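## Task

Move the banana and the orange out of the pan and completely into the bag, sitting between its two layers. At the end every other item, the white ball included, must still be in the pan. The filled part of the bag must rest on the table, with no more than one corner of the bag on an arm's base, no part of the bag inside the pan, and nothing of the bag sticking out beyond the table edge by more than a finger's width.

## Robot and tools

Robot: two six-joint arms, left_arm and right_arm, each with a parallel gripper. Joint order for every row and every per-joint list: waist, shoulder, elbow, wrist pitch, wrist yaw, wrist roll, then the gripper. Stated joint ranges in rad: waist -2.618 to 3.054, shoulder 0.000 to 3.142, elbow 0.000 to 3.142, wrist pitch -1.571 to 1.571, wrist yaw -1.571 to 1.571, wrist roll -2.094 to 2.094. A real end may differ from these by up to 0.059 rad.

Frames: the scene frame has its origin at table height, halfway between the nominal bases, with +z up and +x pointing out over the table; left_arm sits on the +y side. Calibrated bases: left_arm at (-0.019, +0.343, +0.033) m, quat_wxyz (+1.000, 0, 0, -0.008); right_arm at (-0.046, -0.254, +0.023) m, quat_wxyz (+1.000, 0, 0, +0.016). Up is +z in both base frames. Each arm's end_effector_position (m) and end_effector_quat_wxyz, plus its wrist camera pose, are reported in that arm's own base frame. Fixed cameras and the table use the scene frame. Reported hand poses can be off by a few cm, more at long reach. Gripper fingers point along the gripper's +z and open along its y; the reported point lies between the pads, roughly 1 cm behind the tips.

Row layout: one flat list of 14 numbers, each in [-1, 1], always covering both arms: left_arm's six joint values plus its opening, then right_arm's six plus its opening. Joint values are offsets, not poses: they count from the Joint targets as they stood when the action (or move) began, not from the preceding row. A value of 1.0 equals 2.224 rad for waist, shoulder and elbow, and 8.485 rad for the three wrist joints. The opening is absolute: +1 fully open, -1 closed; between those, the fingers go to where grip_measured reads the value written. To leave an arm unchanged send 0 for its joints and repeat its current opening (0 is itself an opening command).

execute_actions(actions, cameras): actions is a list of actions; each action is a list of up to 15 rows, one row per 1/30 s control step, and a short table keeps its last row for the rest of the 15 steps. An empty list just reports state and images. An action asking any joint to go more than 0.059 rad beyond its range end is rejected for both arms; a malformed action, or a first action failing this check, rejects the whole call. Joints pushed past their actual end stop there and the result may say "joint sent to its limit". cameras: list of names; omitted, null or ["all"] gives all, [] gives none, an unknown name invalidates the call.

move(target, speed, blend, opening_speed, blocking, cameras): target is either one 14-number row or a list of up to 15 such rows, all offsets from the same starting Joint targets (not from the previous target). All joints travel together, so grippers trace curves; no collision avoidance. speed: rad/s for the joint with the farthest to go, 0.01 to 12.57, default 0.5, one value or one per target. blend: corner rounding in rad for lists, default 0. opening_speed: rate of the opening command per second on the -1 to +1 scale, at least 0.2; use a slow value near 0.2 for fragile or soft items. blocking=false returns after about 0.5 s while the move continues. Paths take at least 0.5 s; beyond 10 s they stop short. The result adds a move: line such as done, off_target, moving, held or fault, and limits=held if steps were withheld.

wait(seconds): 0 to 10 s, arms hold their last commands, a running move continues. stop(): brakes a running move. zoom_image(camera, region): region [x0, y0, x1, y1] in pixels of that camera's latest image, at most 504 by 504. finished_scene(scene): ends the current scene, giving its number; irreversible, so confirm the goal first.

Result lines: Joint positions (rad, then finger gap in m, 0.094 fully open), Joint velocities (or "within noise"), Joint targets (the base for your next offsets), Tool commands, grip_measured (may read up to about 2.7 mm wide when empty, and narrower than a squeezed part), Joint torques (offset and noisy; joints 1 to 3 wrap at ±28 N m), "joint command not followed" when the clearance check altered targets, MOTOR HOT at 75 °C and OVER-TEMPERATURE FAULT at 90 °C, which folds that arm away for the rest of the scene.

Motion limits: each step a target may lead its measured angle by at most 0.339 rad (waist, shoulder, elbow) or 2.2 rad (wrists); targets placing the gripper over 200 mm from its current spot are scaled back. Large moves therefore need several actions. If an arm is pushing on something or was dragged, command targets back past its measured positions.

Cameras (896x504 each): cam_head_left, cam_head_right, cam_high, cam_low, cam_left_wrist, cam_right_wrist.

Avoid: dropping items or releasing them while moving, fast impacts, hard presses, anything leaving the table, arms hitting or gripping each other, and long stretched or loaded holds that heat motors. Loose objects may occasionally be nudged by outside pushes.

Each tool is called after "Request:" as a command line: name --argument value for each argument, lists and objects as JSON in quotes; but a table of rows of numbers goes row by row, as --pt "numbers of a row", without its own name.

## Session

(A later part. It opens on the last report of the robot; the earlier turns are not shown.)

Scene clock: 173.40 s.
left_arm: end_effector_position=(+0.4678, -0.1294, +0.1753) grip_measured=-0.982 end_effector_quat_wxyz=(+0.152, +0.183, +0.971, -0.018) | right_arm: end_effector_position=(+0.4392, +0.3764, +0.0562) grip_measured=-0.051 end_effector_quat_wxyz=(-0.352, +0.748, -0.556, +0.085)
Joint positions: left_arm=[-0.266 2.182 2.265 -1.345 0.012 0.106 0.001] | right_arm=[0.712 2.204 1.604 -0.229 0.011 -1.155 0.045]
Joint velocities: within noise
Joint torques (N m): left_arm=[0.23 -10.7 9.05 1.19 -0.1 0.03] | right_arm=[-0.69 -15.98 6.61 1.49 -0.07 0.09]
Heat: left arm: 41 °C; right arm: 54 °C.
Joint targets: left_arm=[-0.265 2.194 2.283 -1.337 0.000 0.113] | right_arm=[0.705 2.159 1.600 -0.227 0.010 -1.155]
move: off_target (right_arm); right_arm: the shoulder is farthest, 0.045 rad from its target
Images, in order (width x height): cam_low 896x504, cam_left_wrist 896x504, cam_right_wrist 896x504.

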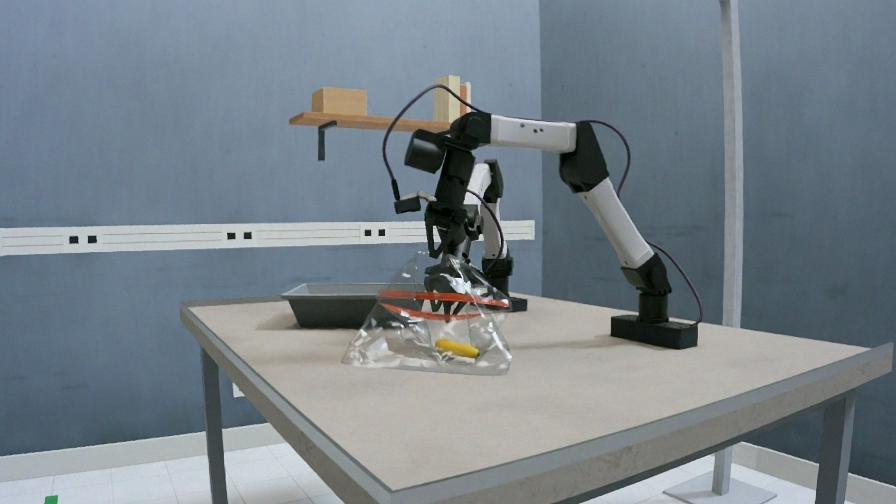

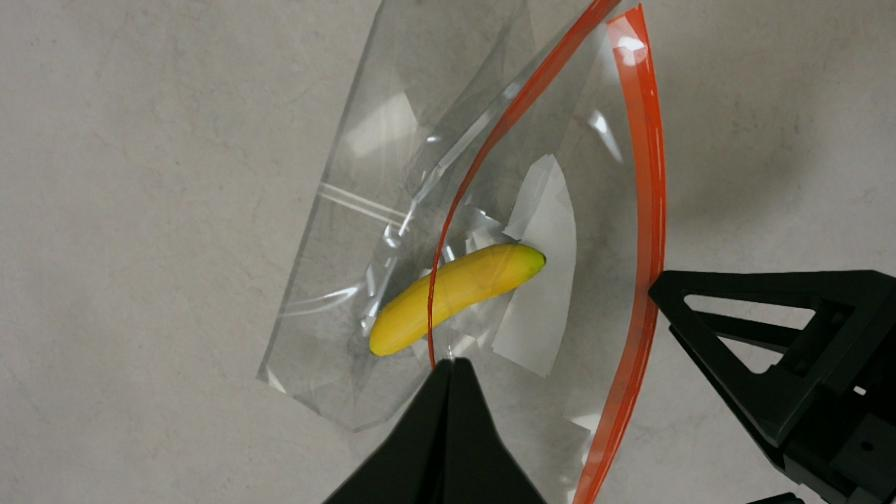

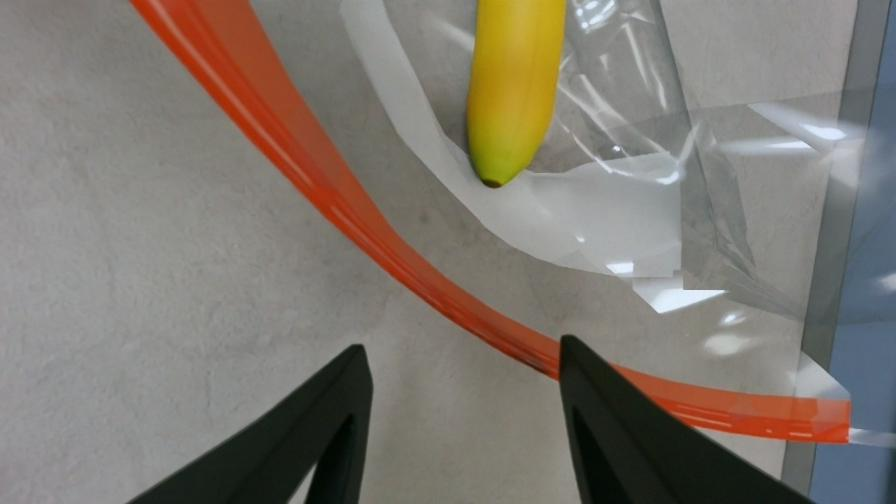

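Request:
move --pt "0 0 0 0 0 0 -1 0 -0.585 -0.392 -0.03 0 0 -0.05" --pt "0 0 0 0 0 0 -1 -0.2765 -0.585 -0.392 -0.03 0 0.136 -0.05" --pt "0 0 0 0 0 0 -1 -0.2765 -0.2752 0.1237 -0.1353 -0.0012 0.136 0.3" --speed 0.9 --blend 0.15 --cameras '["cam_left_wrist","cam_right_wrist","cam_head_right"]'

Scene clock: 179.10 s.
left_arm: end_effector_position=(+0.4678, -0.1294, +0.1753) grip_measured=-0.982 end_effector_quat_wxyz=(+0.152, +0.183, +0.971, -0.018) | right_arm: end_effector_position=(+0.3439, +0.0317, +0.2946) grip_measured=+0.299 end_effector_quat_wxyz=(+0.251, -0.049, +0.967, +0.007)
Joint positions: left_arm=[-0.266 2.182 2.265 -1.345 0.012 0.106 0.001] | right_arm=[0.097 1.538 1.849 -1.376 0.009 -0.008 0.061]
Joint velocities: within noise
Joint torques (N m): left_arm=[0.25 -10.74 9.01 1.18 -0.08 0.02] | right_arm=[-0.66 -4.83 8.54 1.2 -0.11 0.12]
Heat: left arm: 41 °C; right arm: 52 °C.
Joint targets: left_arm=[-0.265 2.194 2.283 -1.337 0.000 0.113] | right_arm=[0.089 1.547 1.876 -1.375 0.000 -0.001]
move: done
Images, in order (width x height): cam_head_right 896x504, cam_left_wrist 896x504, cam_right_wrist 896x504.

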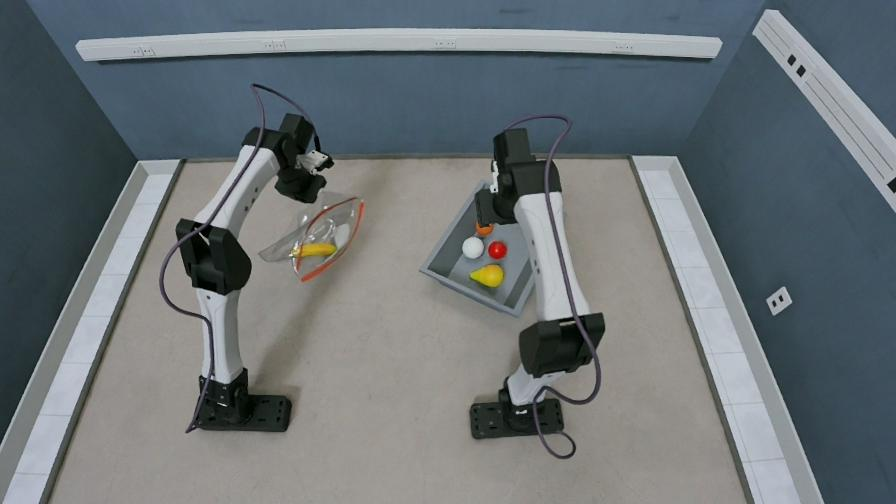

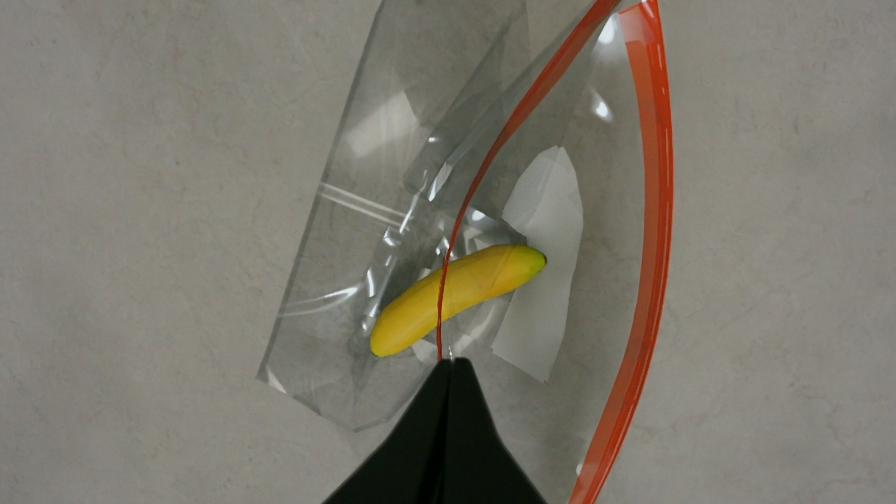

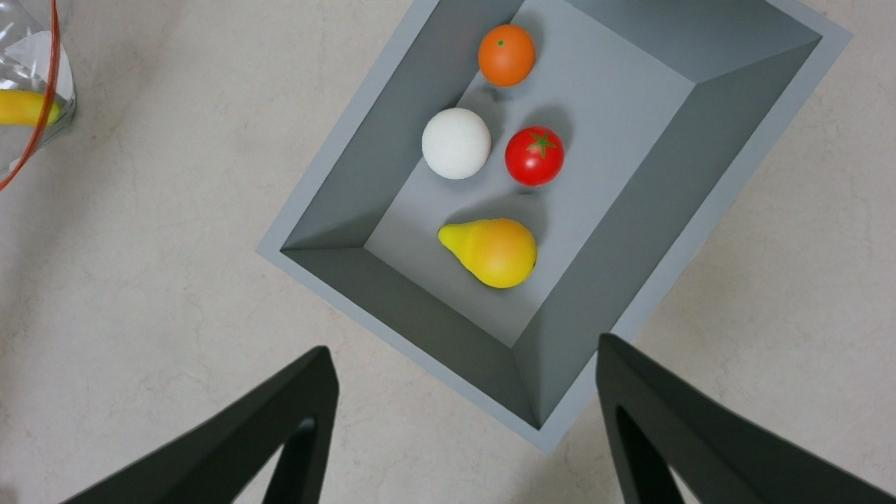

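Request:
move --target '[0,0,0,0,0,0,-1,-0.0382,0.2862,0.0012,0.0745,0,-0.0589,0.5]' --speed 0.8 --cameras '["cam_right_wrist"]'

Scene clock: 181.83 s.
left_arm: end_effector_position=(+0.4678, -0.1294, +0.1753) grip_measured=-0.982 end_effector_quat_wxyz=(+0.152, +0.183, +0.971, -0.018) | right_arm: end_effector_position=(+0.5388, +0.0032, +0.0892) grip_measured=+0.499 end_effector_quat_wxyz=(+0.232, -0.240, +0.941, -0.061)
Joint positions: left_arm=[-0.266 2.182 2.265 -1.345 0.012 0.106 0.001] | right_arm=[0.009 2.189 1.863 -0.76 0.008 -0.492 0.07]
Joint velocities: within noise
Joint torques (N m): left_arm=[0.23 -10.74 9.05 1.18 -0.09 0.02] | right_arm=[-0.4 -12.46 8.4 1.31 -0.12 -0.01]
Heat: left arm: 41 °C; right arm: 51 °C.
Joint targets: left_arm=[-0.265 2.194 2.283 -1.337 0.000 0.113] | right_arm=[0.005 2.183 1.878 -0.743 0.000 -0.500]
move: done
Images, in order (width x height): cam_right_wrist 896x504.

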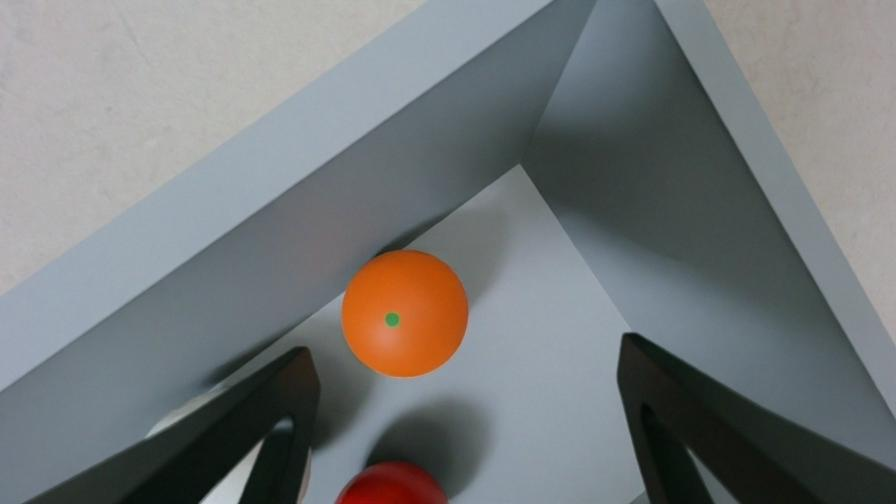

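Request:
move --pt "0 0 0 0 0 0 -1 0 0 0 0 0 -0.0354 0.5" --pt "0 0 0 0 0 0 -1 0 0.0226 -0.1325 0.0407 0 -0.0354 0.5" --speed 0.35 --cameras '["cam_right_wrist"]'

Scene clock: 185.27 s.
left_arm: end_effector_position=(+0.4678, -0.1294, +0.1753) grip_measured=-0.982 end_effector_quat_wxyz=(+0.152, +0.183, +0.971, -0.018) | right_arm: end_effector_position=(+0.5349, +0.0033, +0.0129) grip_measured=+0.499 end_effector_quat_wxyz=(+0.236, -0.377, +0.890, -0.102)
Joint positions: left_arm=[-0.266 2.182 2.265 -1.345 0.012 0.106 0.001] | right_arm=[0.009 2.222 1.586 -0.415 0.007 -0.794 0.07]
Joint velocities: within noise
Joint torques (N m): left_arm=[0.25 -10.71 8.98 1.19 -0.09 0.03] | right_arm=[-0.35 -10.77 6.34 1.34 -0.12 0]
Heat: left arm: 41 °C; right arm: 50 °C.
Joint targets: left_arm=[-0.265 2.194 2.283 -1.337 0.000 0.113] | right_arm=[0.005 2.234 1.584 -0.398 0.000 -0.801]
move: done
Images, in order (width x height): cam_right_wrist 896x504.

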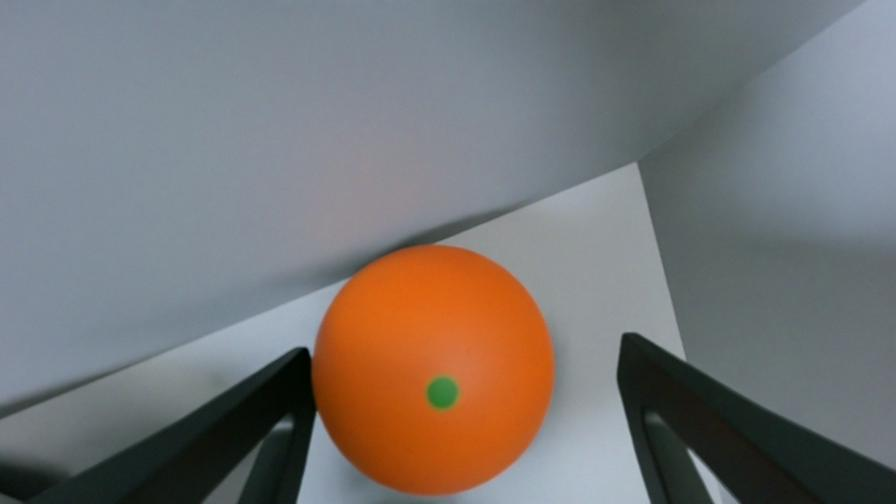

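Request:
move --target '[0,0,0,0,0,0,-1,0,0.0055,0,0,0,0,0.5]' --speed 0.2 --cameras '[]'

Request:
move --target '[0,0,0,0,0,0,-1,0,0,0,0,0,0,-0.15]' --opening_speed 0.4 --cameras '["cam_right_wrist"]'

Scene clock: 186.20 s.
left_arm: end_effector_position=(+0.4678, -0.1294, +0.1753) grip_measured=-0.982 end_effector_quat_wxyz=(+0.152, +0.183, +0.971, -0.018) | right_arm: end_effector_position=(+0.5354, +0.0034, +0.0106) grip_measured=+0.499 end_effector_quat_wxyz=(+0.236, -0.377, +0.890, -0.101)
Joint positions: left_arm=[-0.266 2.182 2.265 -1.345 0.012 0.106 0.001] | right_arm=[0.009 2.228 1.586 -0.41 0.007 -0.794 0.07]
Joint velocities: within noise
Joint torques (N m): left_arm=[0.28 -10.73 8.99 1.17 -0.1 0.03] | right_arm=[-0.35 -10.06 6.32 1.35 -0.12 0]
Heat: left arm: 41 °C; right arm: 50 °C.
Joint targets: left_arm=[-0.265 2.194 2.283 -1.337 0.000 0.113] | right_arm=[0.005 2.246 1.584 -0.398 0.000 -0.801]
move: done
No camera images: "cameras" was empty.

Scene clock: 188.20 s.
left_arm: end_effector_position=(+0.4678, -0.1294, +0.1753) grip_measured=-0.982 end_effector_quat_wxyz=(+0.152, +0.183, +0.971, -0.018) | right_arm: end_effector_position=(+0.5354, +0.0034, +0.0106) grip_measured=-0.143 end_effector_quat_wxyz=(+0.236, -0.377, +0.890, -0.101)
Joint positions: left_arm=[-0.266 2.182 2.265 -1.345 0.012 0.106 0.001] | right_arm=[0.009 2.228 1.586 -0.41 0.007 -0.795 0.04]
Joint velocities: left_arm=[within noise] | right_arm=[0.002 -0.012 0.002 -0.051 -0.037 0.007 0.004]
Joint torques (N m): left_arm=[0.25 -10.74 9.02 1.18 -0.09 0.02] | right_arm=[-0.36 -10.24 6.34 1.33 -0.12 0]
Heat: left arm: 41 °C; right arm: 50 °C.
Joint targets: left_arm=[-0.265 2.194 2.283 -1.337 0.000 0.113] | right_arm=[0.005 2.246 1.584 -0.398 0.000 -0.801]
move: done
Images, in order (width x height): cam_right_wrist 896x504.

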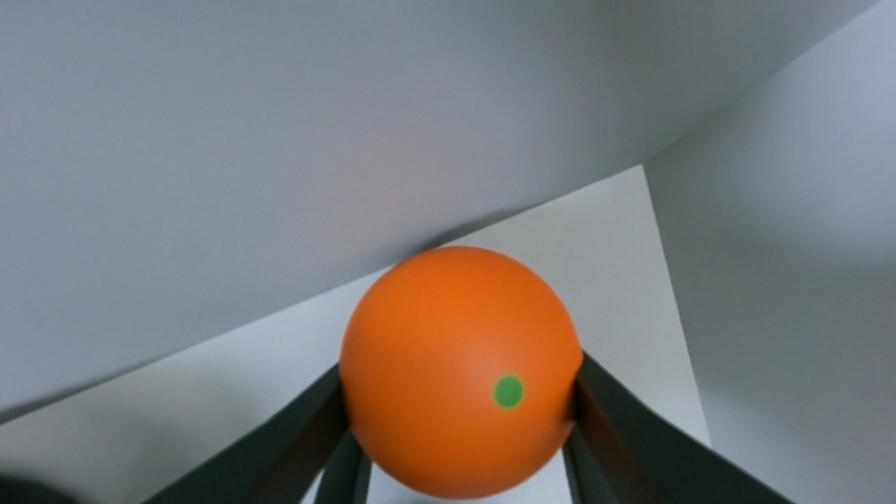

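Request:
move --target '[0,0,0,0,0,0,-1,0,0,0,0,0,0,-0.25]' --opening_speed 0.4 --cameras '[]'

Request:
move --pt "0 0 0 0 0 0 -1 0 -0.0282 0.1325 -0.0406 0 0 -0.25" --pt "0 0 0 0 0 0 -1 0 -0.6245 -0.3849 -0.0098 0 0 -0.25" --speed '[0.35,0.8]' --blend 0.05 --cameras '["cam_left_wrist","cam_right_wrist","cam_head_right"]'

Scene clock: 189.03 s.
left_arm: end_effector_position=(+0.4678, -0.1294, +0.1753) grip_measured=-0.982 end_effector_quat_wxyz=(+0.152, +0.183, +0.971, -0.018) | right_arm: end_effector_position=(+0.5354, +0.0034, +0.0106) grip_measured=-0.164 end_effector_quat_wxyz=(+0.236, -0.377, +0.890, -0.101)
Joint positions: left_arm=[-0.266 2.182 2.265 -1.345 0.012 0.106 0.001] | right_arm=[0.009 2.228 1.586 -0.41 0.007 -0.795 0.039]
Joint velocities: within noise
Joint torques (N m): left_arm=[0.29 -10.73 9.01 1.18 -0.09 0.02] | right_arm=[-0.35 -10.22 6.31 1.33 -0.11 0]
Heat: left arm: 41 °C; right arm: 50 °C.
Joint targets: left_arm=[-0.265 2.194 2.283 -1.337 0.000 0.113] | right_arm=[0.005 2.246 1.584 -0.398 0.000 -0.801]
move: done
No camera images: "cameras" was empty.

Scene clock: 192.40 s.
left_arm: end_effector_position=(+0.4678, -0.1294, +0.1753) grip_measured=-0.982 end_effector_quat_wxyz=(+0.152, +0.183, +0.971, -0.018) | right_arm: end_effector_position=(+0.2972, +0.0014, +0.1942) grip_measured=-0.171 end_effector_quat_wxyz=(+0.414, -0.348, +0.823, -0.175)
Joint positions: left_arm=[-0.266 2.182 2.265 -1.345 0.012 0.106 0.001] | right_arm=[0.009 0.866 0.73 -0.503 0.007 -0.795 0.039]
Joint velocities: within noise
Joint torques (N m): left_arm=[0.28 -10.71 9.03 1.18 -0.11 0.02] | right_arm=[-0.35 -2.35 7.19 1.95 -0.11 0.02]
Heat: left arm: 41 °C; right arm: 50 °C.
Joint targets: left_arm=[-0.265 2.194 2.283 -1.337 0.000 0.113] | right_arm=[0.005 0.857 0.727 -0.481 0.000 -0.801]
move: done
Images, in order (width x height): cam_head_right 896x504, cam_left_wrist 896x504, cam_right_wrist 896x504.

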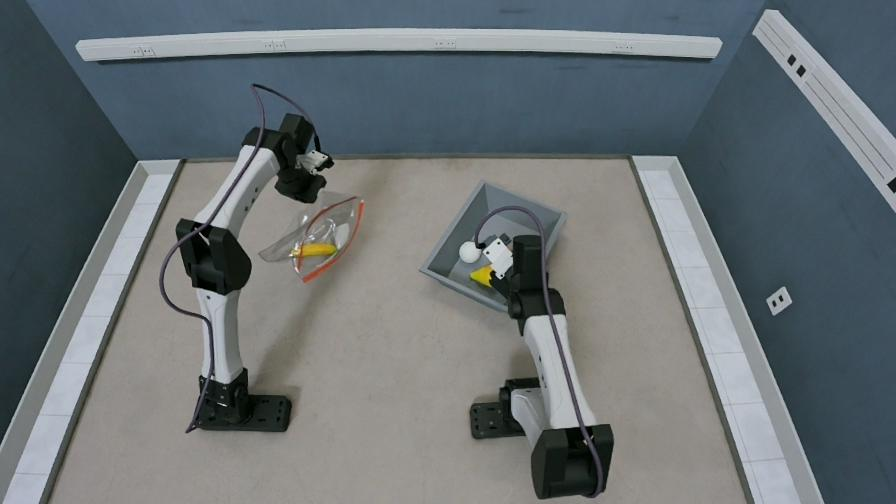

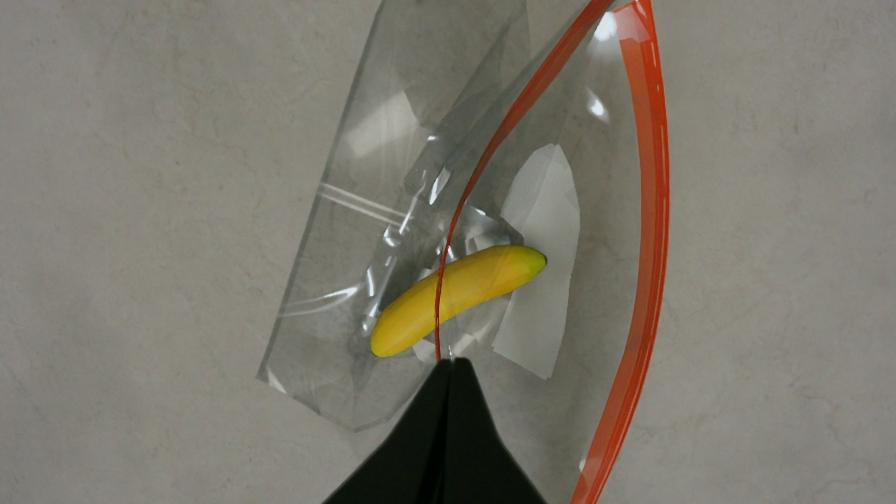

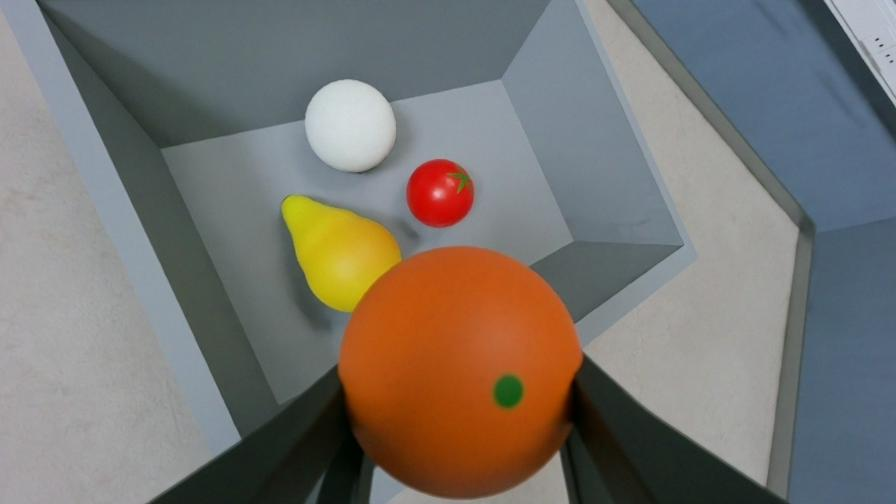

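Request:
move --pt "0 0 0 0 0 0 -1 0.2968 0 0 0 0 -0.0411 -0.25" --pt "0 0 0 0 0 0 -1 0.2968 0.4193 0.3018 -0.0206 0 -0.0411 -0.25" --pt "0 0 0 0 0 0 -1 0.2968 0.7163 0.6614 -0.0164 0 -0.0411 -0.25" --speed '[0.8,0.8,0.5]' --blend 0.1 --cameras '["cam_left_wrist","cam_right_wrist","cam_low"]'

Scene clock: 197.33 s.
left_arm: end_effector_position=(+0.4678, -0.1294, +0.1753) grip_measured=-0.982 end_effector_quat_wxyz=(+0.152, +0.183, +0.971, -0.018) | right_arm: end_effector_position=(+0.4955, +0.3817, +0.0837) grip_measured=-0.171 end_effector_quat_wxyz=(-0.317, +0.740, -0.588, +0.081)
Joint positions: left_arm=[-0.266 2.182 2.265 -1.345 0.012 0.106 0.001] | right_arm=[0.658 2.438 2.169 -0.635 0.005 -1.144 0.039]
Joint velocities: within noise
Joint torques (N m): left_arm=[0.23 -10.77 9.03 1.19 -0.09 0.02] | right_arm=[0.69 -12.82 9.95 1.53 -0.11 0.02]
Heat: left arm: 41 °C; right arm: 48 °C.
Joint targets: left_arm=[-0.265 2.194 2.283 -1.337 0.000 0.113] | right_arm=[0.665 2.450 2.199 -0.620 0.000 -1.150]
move: done
Images, in order (width x height): cam_low 896x504, cam_left_wrist 896x504, cam_right_wrist 896x504.

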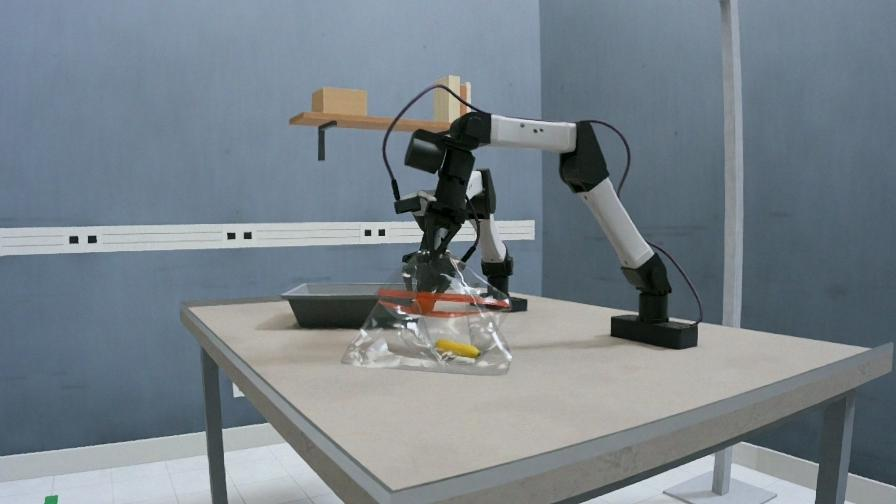

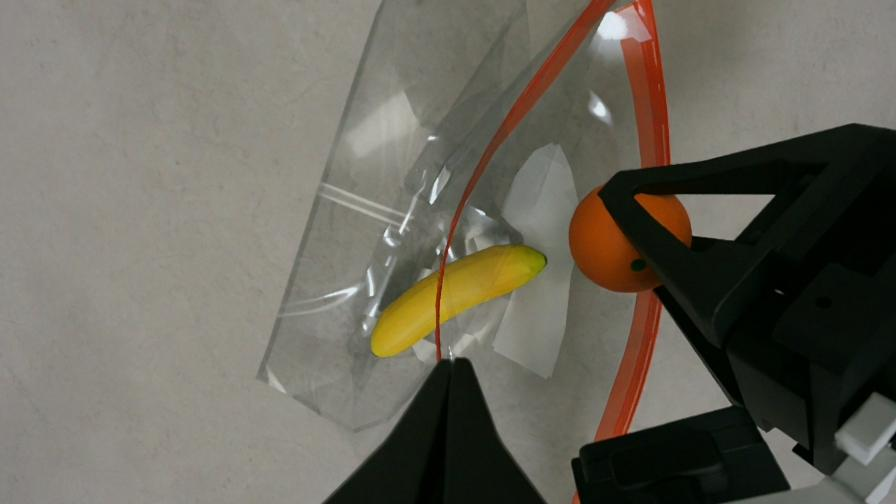

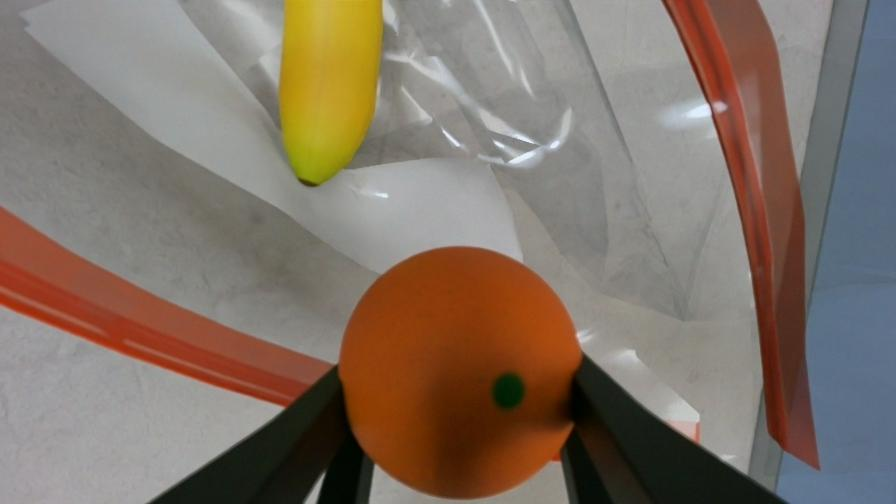

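Request:
move --pt "0 0 0 0 0 0 -1 0.0112 0.0166 -0.0138 0.0181 0 0 -0.25" --pt "0 0 0 0 0 0 -1 0.0112 0.0481 -0.0826 0.0444 0 0 -0.25" --speed 0.3 --cameras '["cam_left_wrist","cam_right_wrist","cam_low"]'

Scene clock: 199.77 s.
left_arm: end_effector_position=(+0.4678, -0.1294, +0.1753) grip_measured=-0.982 end_effector_quat_wxyz=(+0.152, +0.183, +0.971, -0.018) | right_arm: end_effector_position=(+0.5062, +0.4126, +0.0156) grip_measured=-0.171 end_effector_quat_wxyz=(-0.370, +0.732, -0.565, +0.089)
Joint positions: left_arm=[-0.266 2.182 2.265 -1.345 0.012 0.106 0.001] | right_arm=[0.685 2.544 2.016 -0.263 0.005 -1.144 0.039]
Joint velocities: within noise
Joint torques (N m): left_arm=[0.24 -10.7 9.03 1.18 -0.1 0.02] | right_arm=[0.5 -13.16 6.95 1.7 -0.11 0.02]
Heat: left arm: 41 °C; right arm: 49 °C.
Joint targets: left_arm=[-0.265 2.194 2.283 -1.337 0.000 0.113] | right_arm=[0.689 2.557 2.015 -0.243 0.000 -1.150]
move: done
Images, in order (width x height): cam_low 896x504, cam_left_wrist 896x504, cam_right_wrist 896x504.

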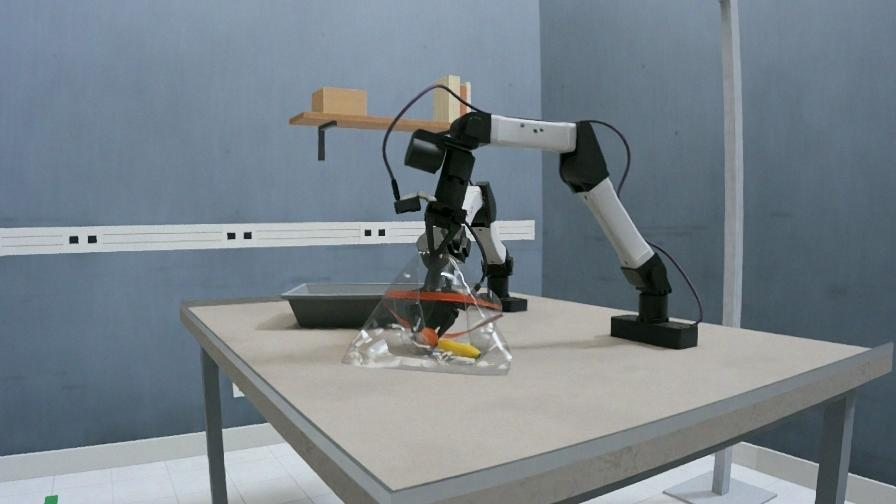

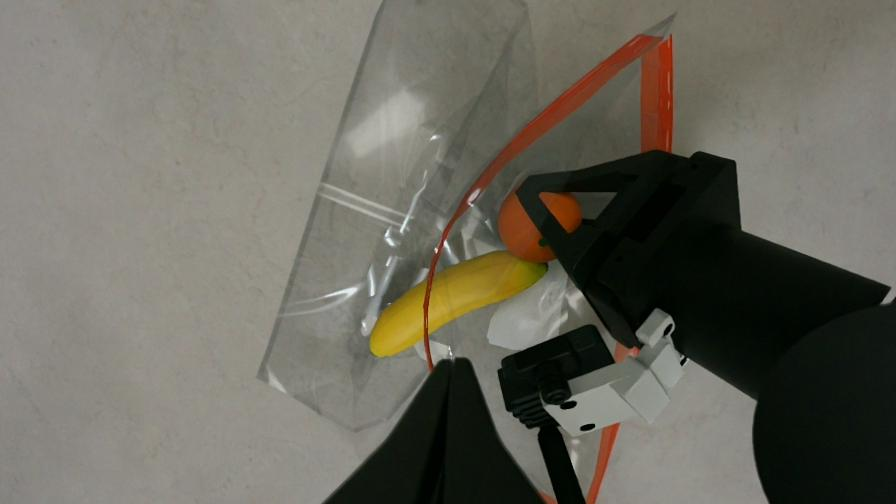

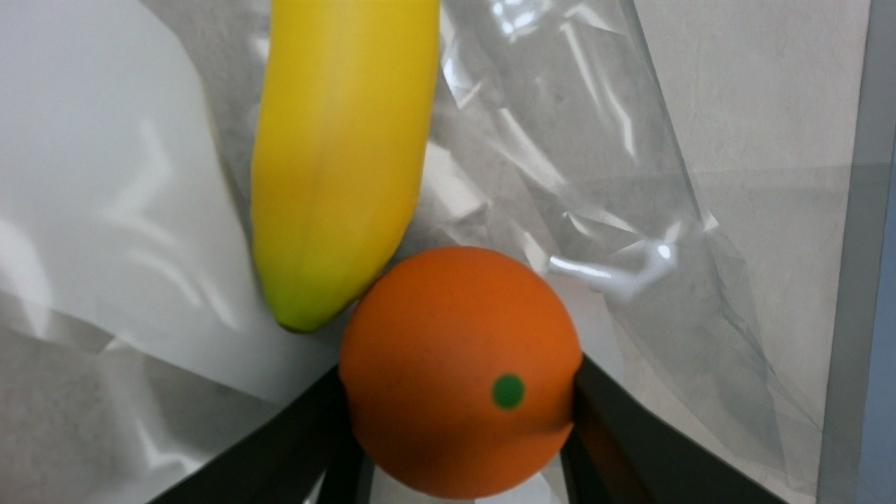

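Request:
move --target '[0,0,0,0,0,0,-1,0,0.0065,0,0,0,0,-0.25]' --speed 0.15 --cameras '[]'

Request:
move --target '[0,0,0,0,0,0,-1,0,0,0,0,0,0,0.25]' --opening_speed 0.3 --cameras '["cam_left_wrist","cam_right_wrist","cam_low"]'

Scene clock: 200.77 s.
left_arm: end_effector_position=(+0.4678, -0.1294, +0.1753) grip_measured=-0.982 end_effector_quat_wxyz=(+0.152, +0.183, +0.971, -0.018) | right_arm: end_effector_position=(+0.5064, +0.4128, +0.0118) grip_measured=-0.171 end_effector_quat_wxyz=(-0.369, +0.732, -0.565, +0.089)
Joint positions: left_arm=[-0.266 2.182 2.265 -1.345 0.012 0.106 0.001] | right_arm=[0.685 2.552 2.016 -0.257 0.005 -1.144 0.039]
Joint velocities: within noise
Joint torques (N m): left_arm=[0.27 -10.73 9.01 1.17 -0.09 0.02] | right_arm=[0.42 -12.57 6.94 1.68 -0.11 0.03]
Heat: left arm: 41 °C; right arm: 49 °C.
Joint targets: left_arm=[-0.265 2.194 2.283 -1.337 0.000 0.113] | right_arm=[0.689 2.571 2.015 -0.243 0.000 -1.150]
move: done
No camera images: "cameras" was empty.

Scene clock: 202.63 s.
left_arm: end_effector_position=(+0.4678, -0.1294, +0.1753) grip_measured=-0.982 end_effector_quat_wxyz=(+0.152, +0.183, +0.971, -0.018) | right_arm: end_effector_position=(+0.5104, +0.4155, +0.0166) grip_measured=+0.248 end_effector_quat_wxyz=(-0.381, +0.728, -0.562, +0.093)
Joint positions: left_arm=[-0.266 2.182 2.265 -1.345 0.012 0.106 0.001] | right_arm=[0.685 2.552 2.016 -0.229 0.007 -1.145 0.059]
Joint velocities: within noise
Joint torques (N m): left_arm=[0.24 -10.7 9.01 1.18 -0.1 0.02] | right_arm=[0.43 -12.6 6.99 1.44 -0.13 0.04]
Heat: left arm: 41 °C; right arm: 50 °C.
Joint targets: left_arm=[-0.265 2.194 2.283 -1.337 0.000 0.113] | right_arm=[0.689 2.571 2.015 -0.243 0.000 -1.150]
move: done
Images, in order (width x height): cam_low 896x504, cam_left_wrist 896x504, cam_right_wrist 896x504.

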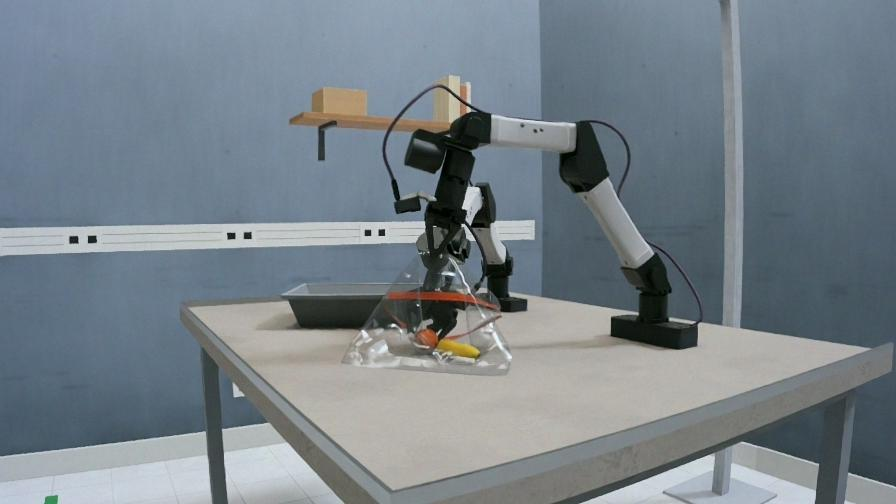

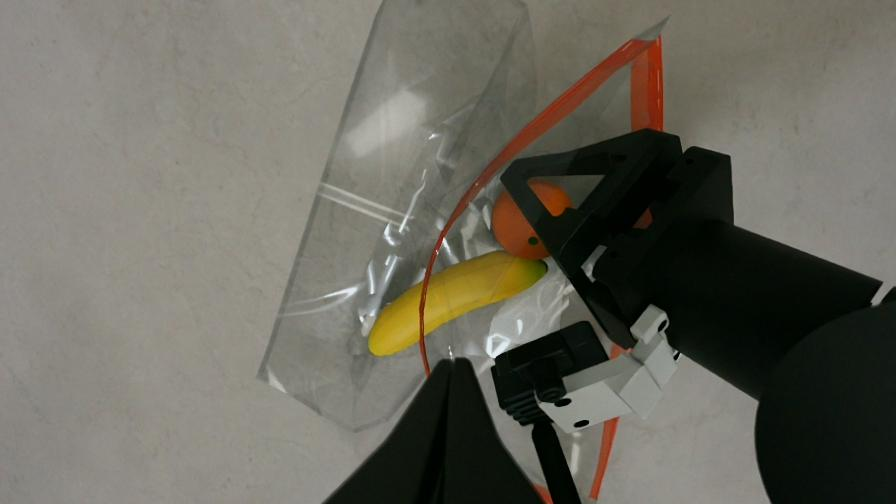

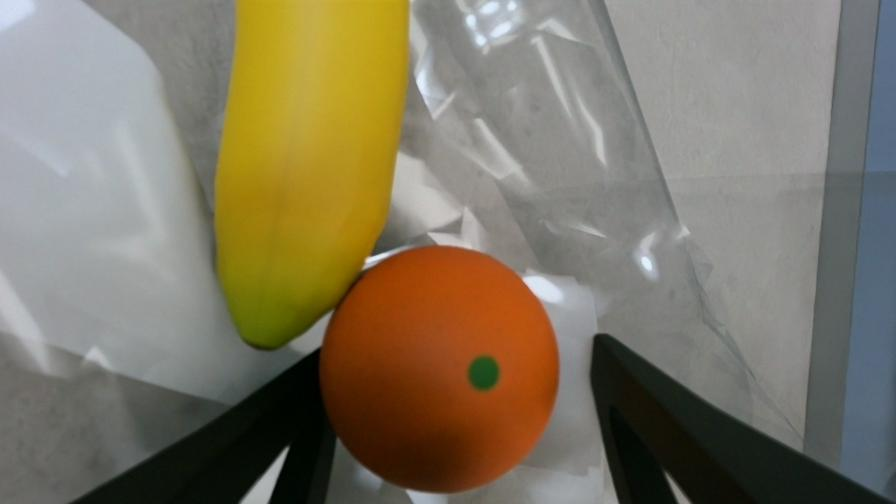

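Request:
move --target '[0,0,0,0,0,0,-1,0,-0.186,-0.186,0.002,0,0,0.25]' --speed 0.3 --cameras '["cam_left_wrist","cam_right_wrist","cam_low"]'

Scene clock: 204.93 s.
left_arm: end_effector_position=(+0.4678, -0.1294, +0.1753) grip_measured=-0.982 end_effector_quat_wxyz=(+0.152, +0.183, +0.971, -0.018) | right_arm: end_effector_position=(+0.4480, +0.3645, +0.0524) grip_measured=+0.249 end_effector_quat_wxyz=(-0.348, +0.739, -0.570, +0.085)
Joint positions: left_arm=[-0.266 2.182 2.265 -1.345 0.012 0.106 0.001] | right_arm=[0.685 2.21 1.605 -0.233 0.007 -1.145 0.059]
Joint velocities: within noise
Joint torques (N m): left_arm=[0.25 -10.73 8.99 1.18 -0.1 0.02] | right_arm=[0.44 -16.58 6.53 1.56 -0.13 0.04]
Heat: left arm: 41 °C; right arm: 51 °C.
Joint targets: left_arm=[-0.265 2.194 2.283 -1.337 0.000 0.113] | right_arm=[0.689 2.158 1.601 -0.226 0.000 -1.150]
move: off_target (right_arm); right_arm: the shoulder is farthest, 0.053 rad from its target
Images, in order (width x height): cam_low 896x504, cam_left_wrist 896x504, cam_right_wrist 896x504.

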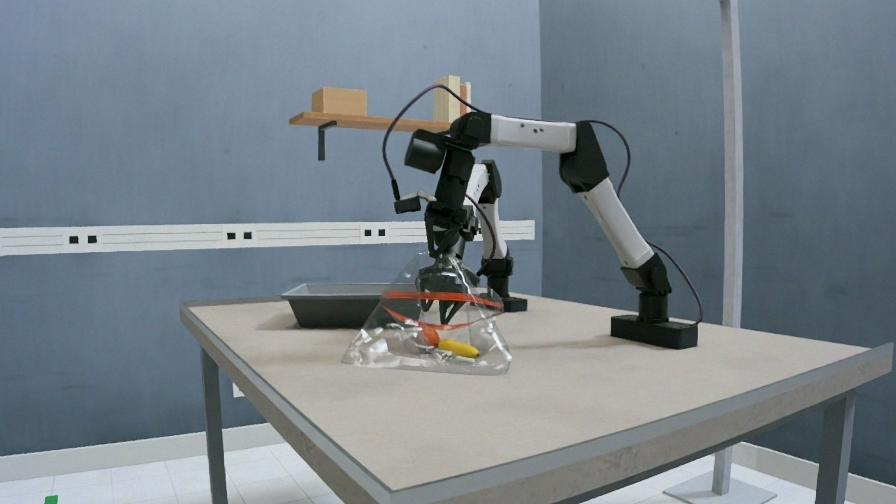

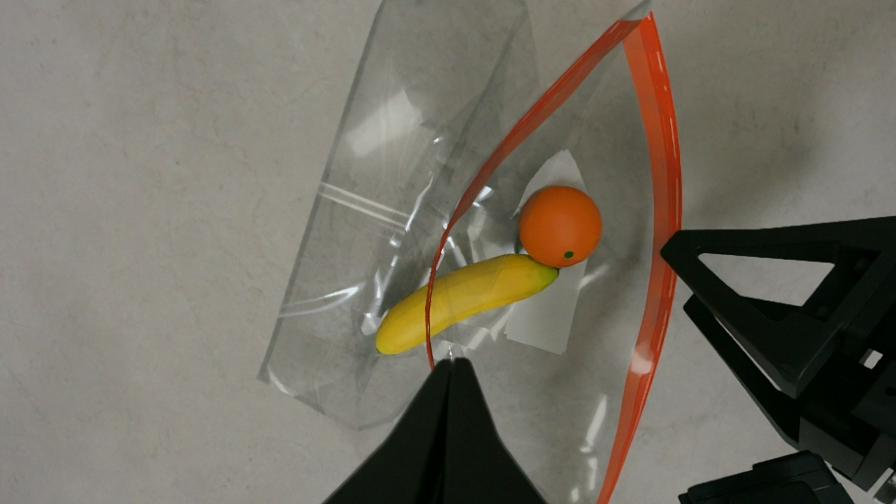

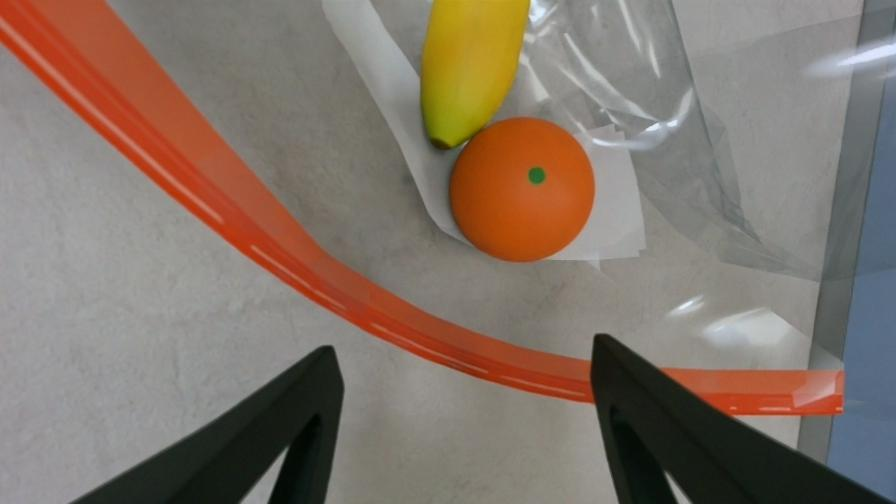

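Request:
move --pt "0 0 0 0 0 0 -1 0 -0.12 0.0 0 0 0 0.25" --pt "0 0 0 0 0 0 -1 0 -0.585 -0.392 -0.03 0 0 0.25" --pt "0 0 0 0 0 0 -1 -0.3 -0.585 -0.392 -0.03 0 0.13 0.25" --speed 0.9 --blend 0.1 --cameras '["cam_left_wrist"]'

Request:
move --target '[-0.0612,-0.0385,-0.2564,0.0602,0,0,-1,0,0,0,0,0,0,0.25]' --speed 0.35 --cameras '["cam_left_wrist","cam_low","cam_head_left"]'

Scene clock: 209.57 s.
left_arm: end_effector_position=(+0.4678, -0.1294, +0.1753) grip_measured=-0.982 end_effector_quat_wxyz=(+0.152, +0.183, +0.971, -0.018) | right_arm: end_effector_position=(+0.2999, +0.0080, +0.1985) grip_measured=+0.249 end_effector_quat_wxyz=(+0.458, -0.036, +0.888, -0.008)
Joint positions: left_arm=[-0.266 2.182 2.265 -1.345 0.012 0.106 0.001] | right_arm=[0.029 0.866 0.732 -0.485 0.005 -0.055 0.059]
Joint velocities: within noise
Joint torques (N m): left_arm=[0.27 -10.71 9.03 1.19 -0.1 0.03] | right_arm=[-0.66 -2.4 7.23 1.79 -0.08 0.14]
Heat: left arm: 41 °C; right arm: 51 °C.
Joint targets: left_arm=[-0.265 2.194 2.283 -1.337 0.000 0.113] | right_arm=[0.022 0.856 0.729 -0.481 0.000 -0.047]
move: done
Images, in order (width x height): cam_left_wrist 896x504.

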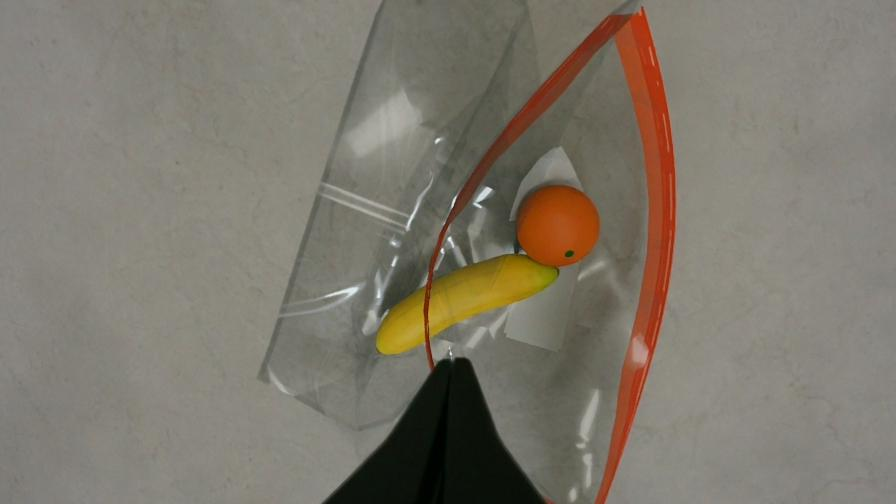

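Scene clock: 211.90 s.
left_arm: end_effector_position=(+0.4478, -0.1902, +0.0544) grip_measured=-0.982 end_effector_quat_wxyz=(+0.152, +0.247, +0.957, -0.028) | right_arm: end_effector_position=(+0.2999, +0.0080, +0.1985) grip_measured=+0.249 end_effector_quat_wxyz=(+0.458, -0.036, +0.888, -0.008)
Joint positions: left_arm=[-0.397 2.146 1.721 -0.836 0.012 0.106 0.001] | right_arm=[0.029 0.866 0.732 -0.485 0.005 -0.054 0.059]
Joint velocities: within noise
Joint torques (N m): left_arm=[-0.09 -14.53 6.67 1.18 -0.1 0.02] | right_arm=[-0.66 -2.4 7.2 1.8 -0.07 0.12]
Heat: left arm: 42 °C; right arm: 50 °C.
Joint targets: left_arm=[-0.401 2.109 1.712 -0.827 0.000 0.113] | right_arm=[0.022 0.856 0.729 -0.481 0.000 -0.047]
move: off_target (left_arm); left_arm: the shoulder is farthest, 0.038 rad from its target
Images, in order (width x height): cam_head_left 896x504, cam_low 896x504, cam_left_wrist 896x504.

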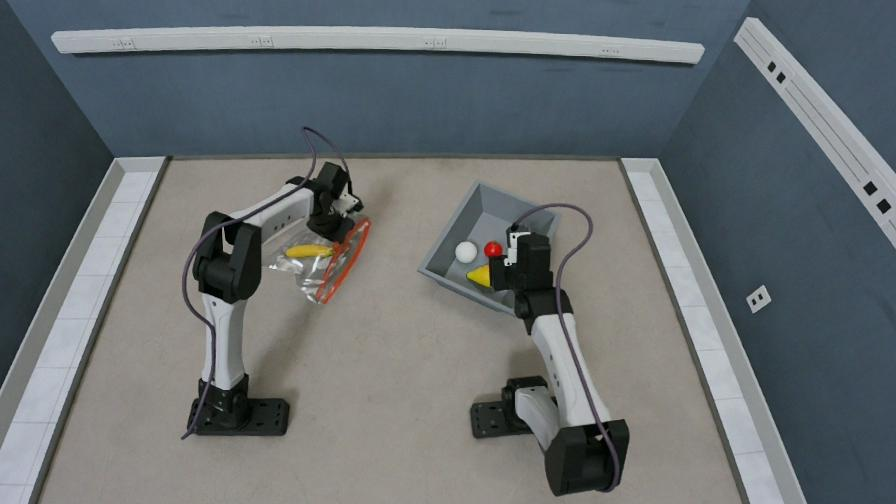

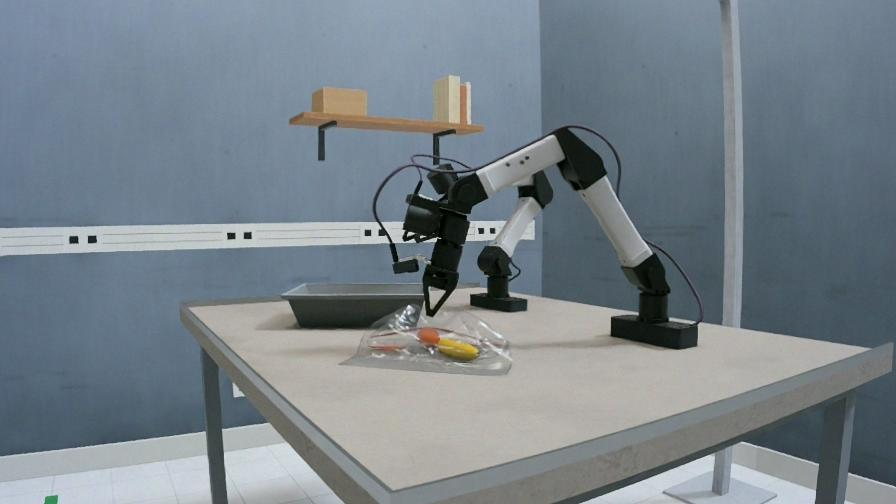

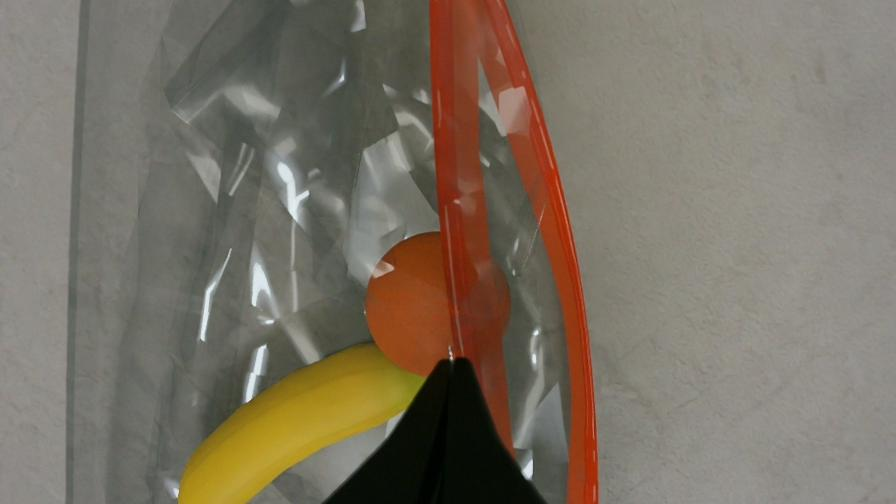

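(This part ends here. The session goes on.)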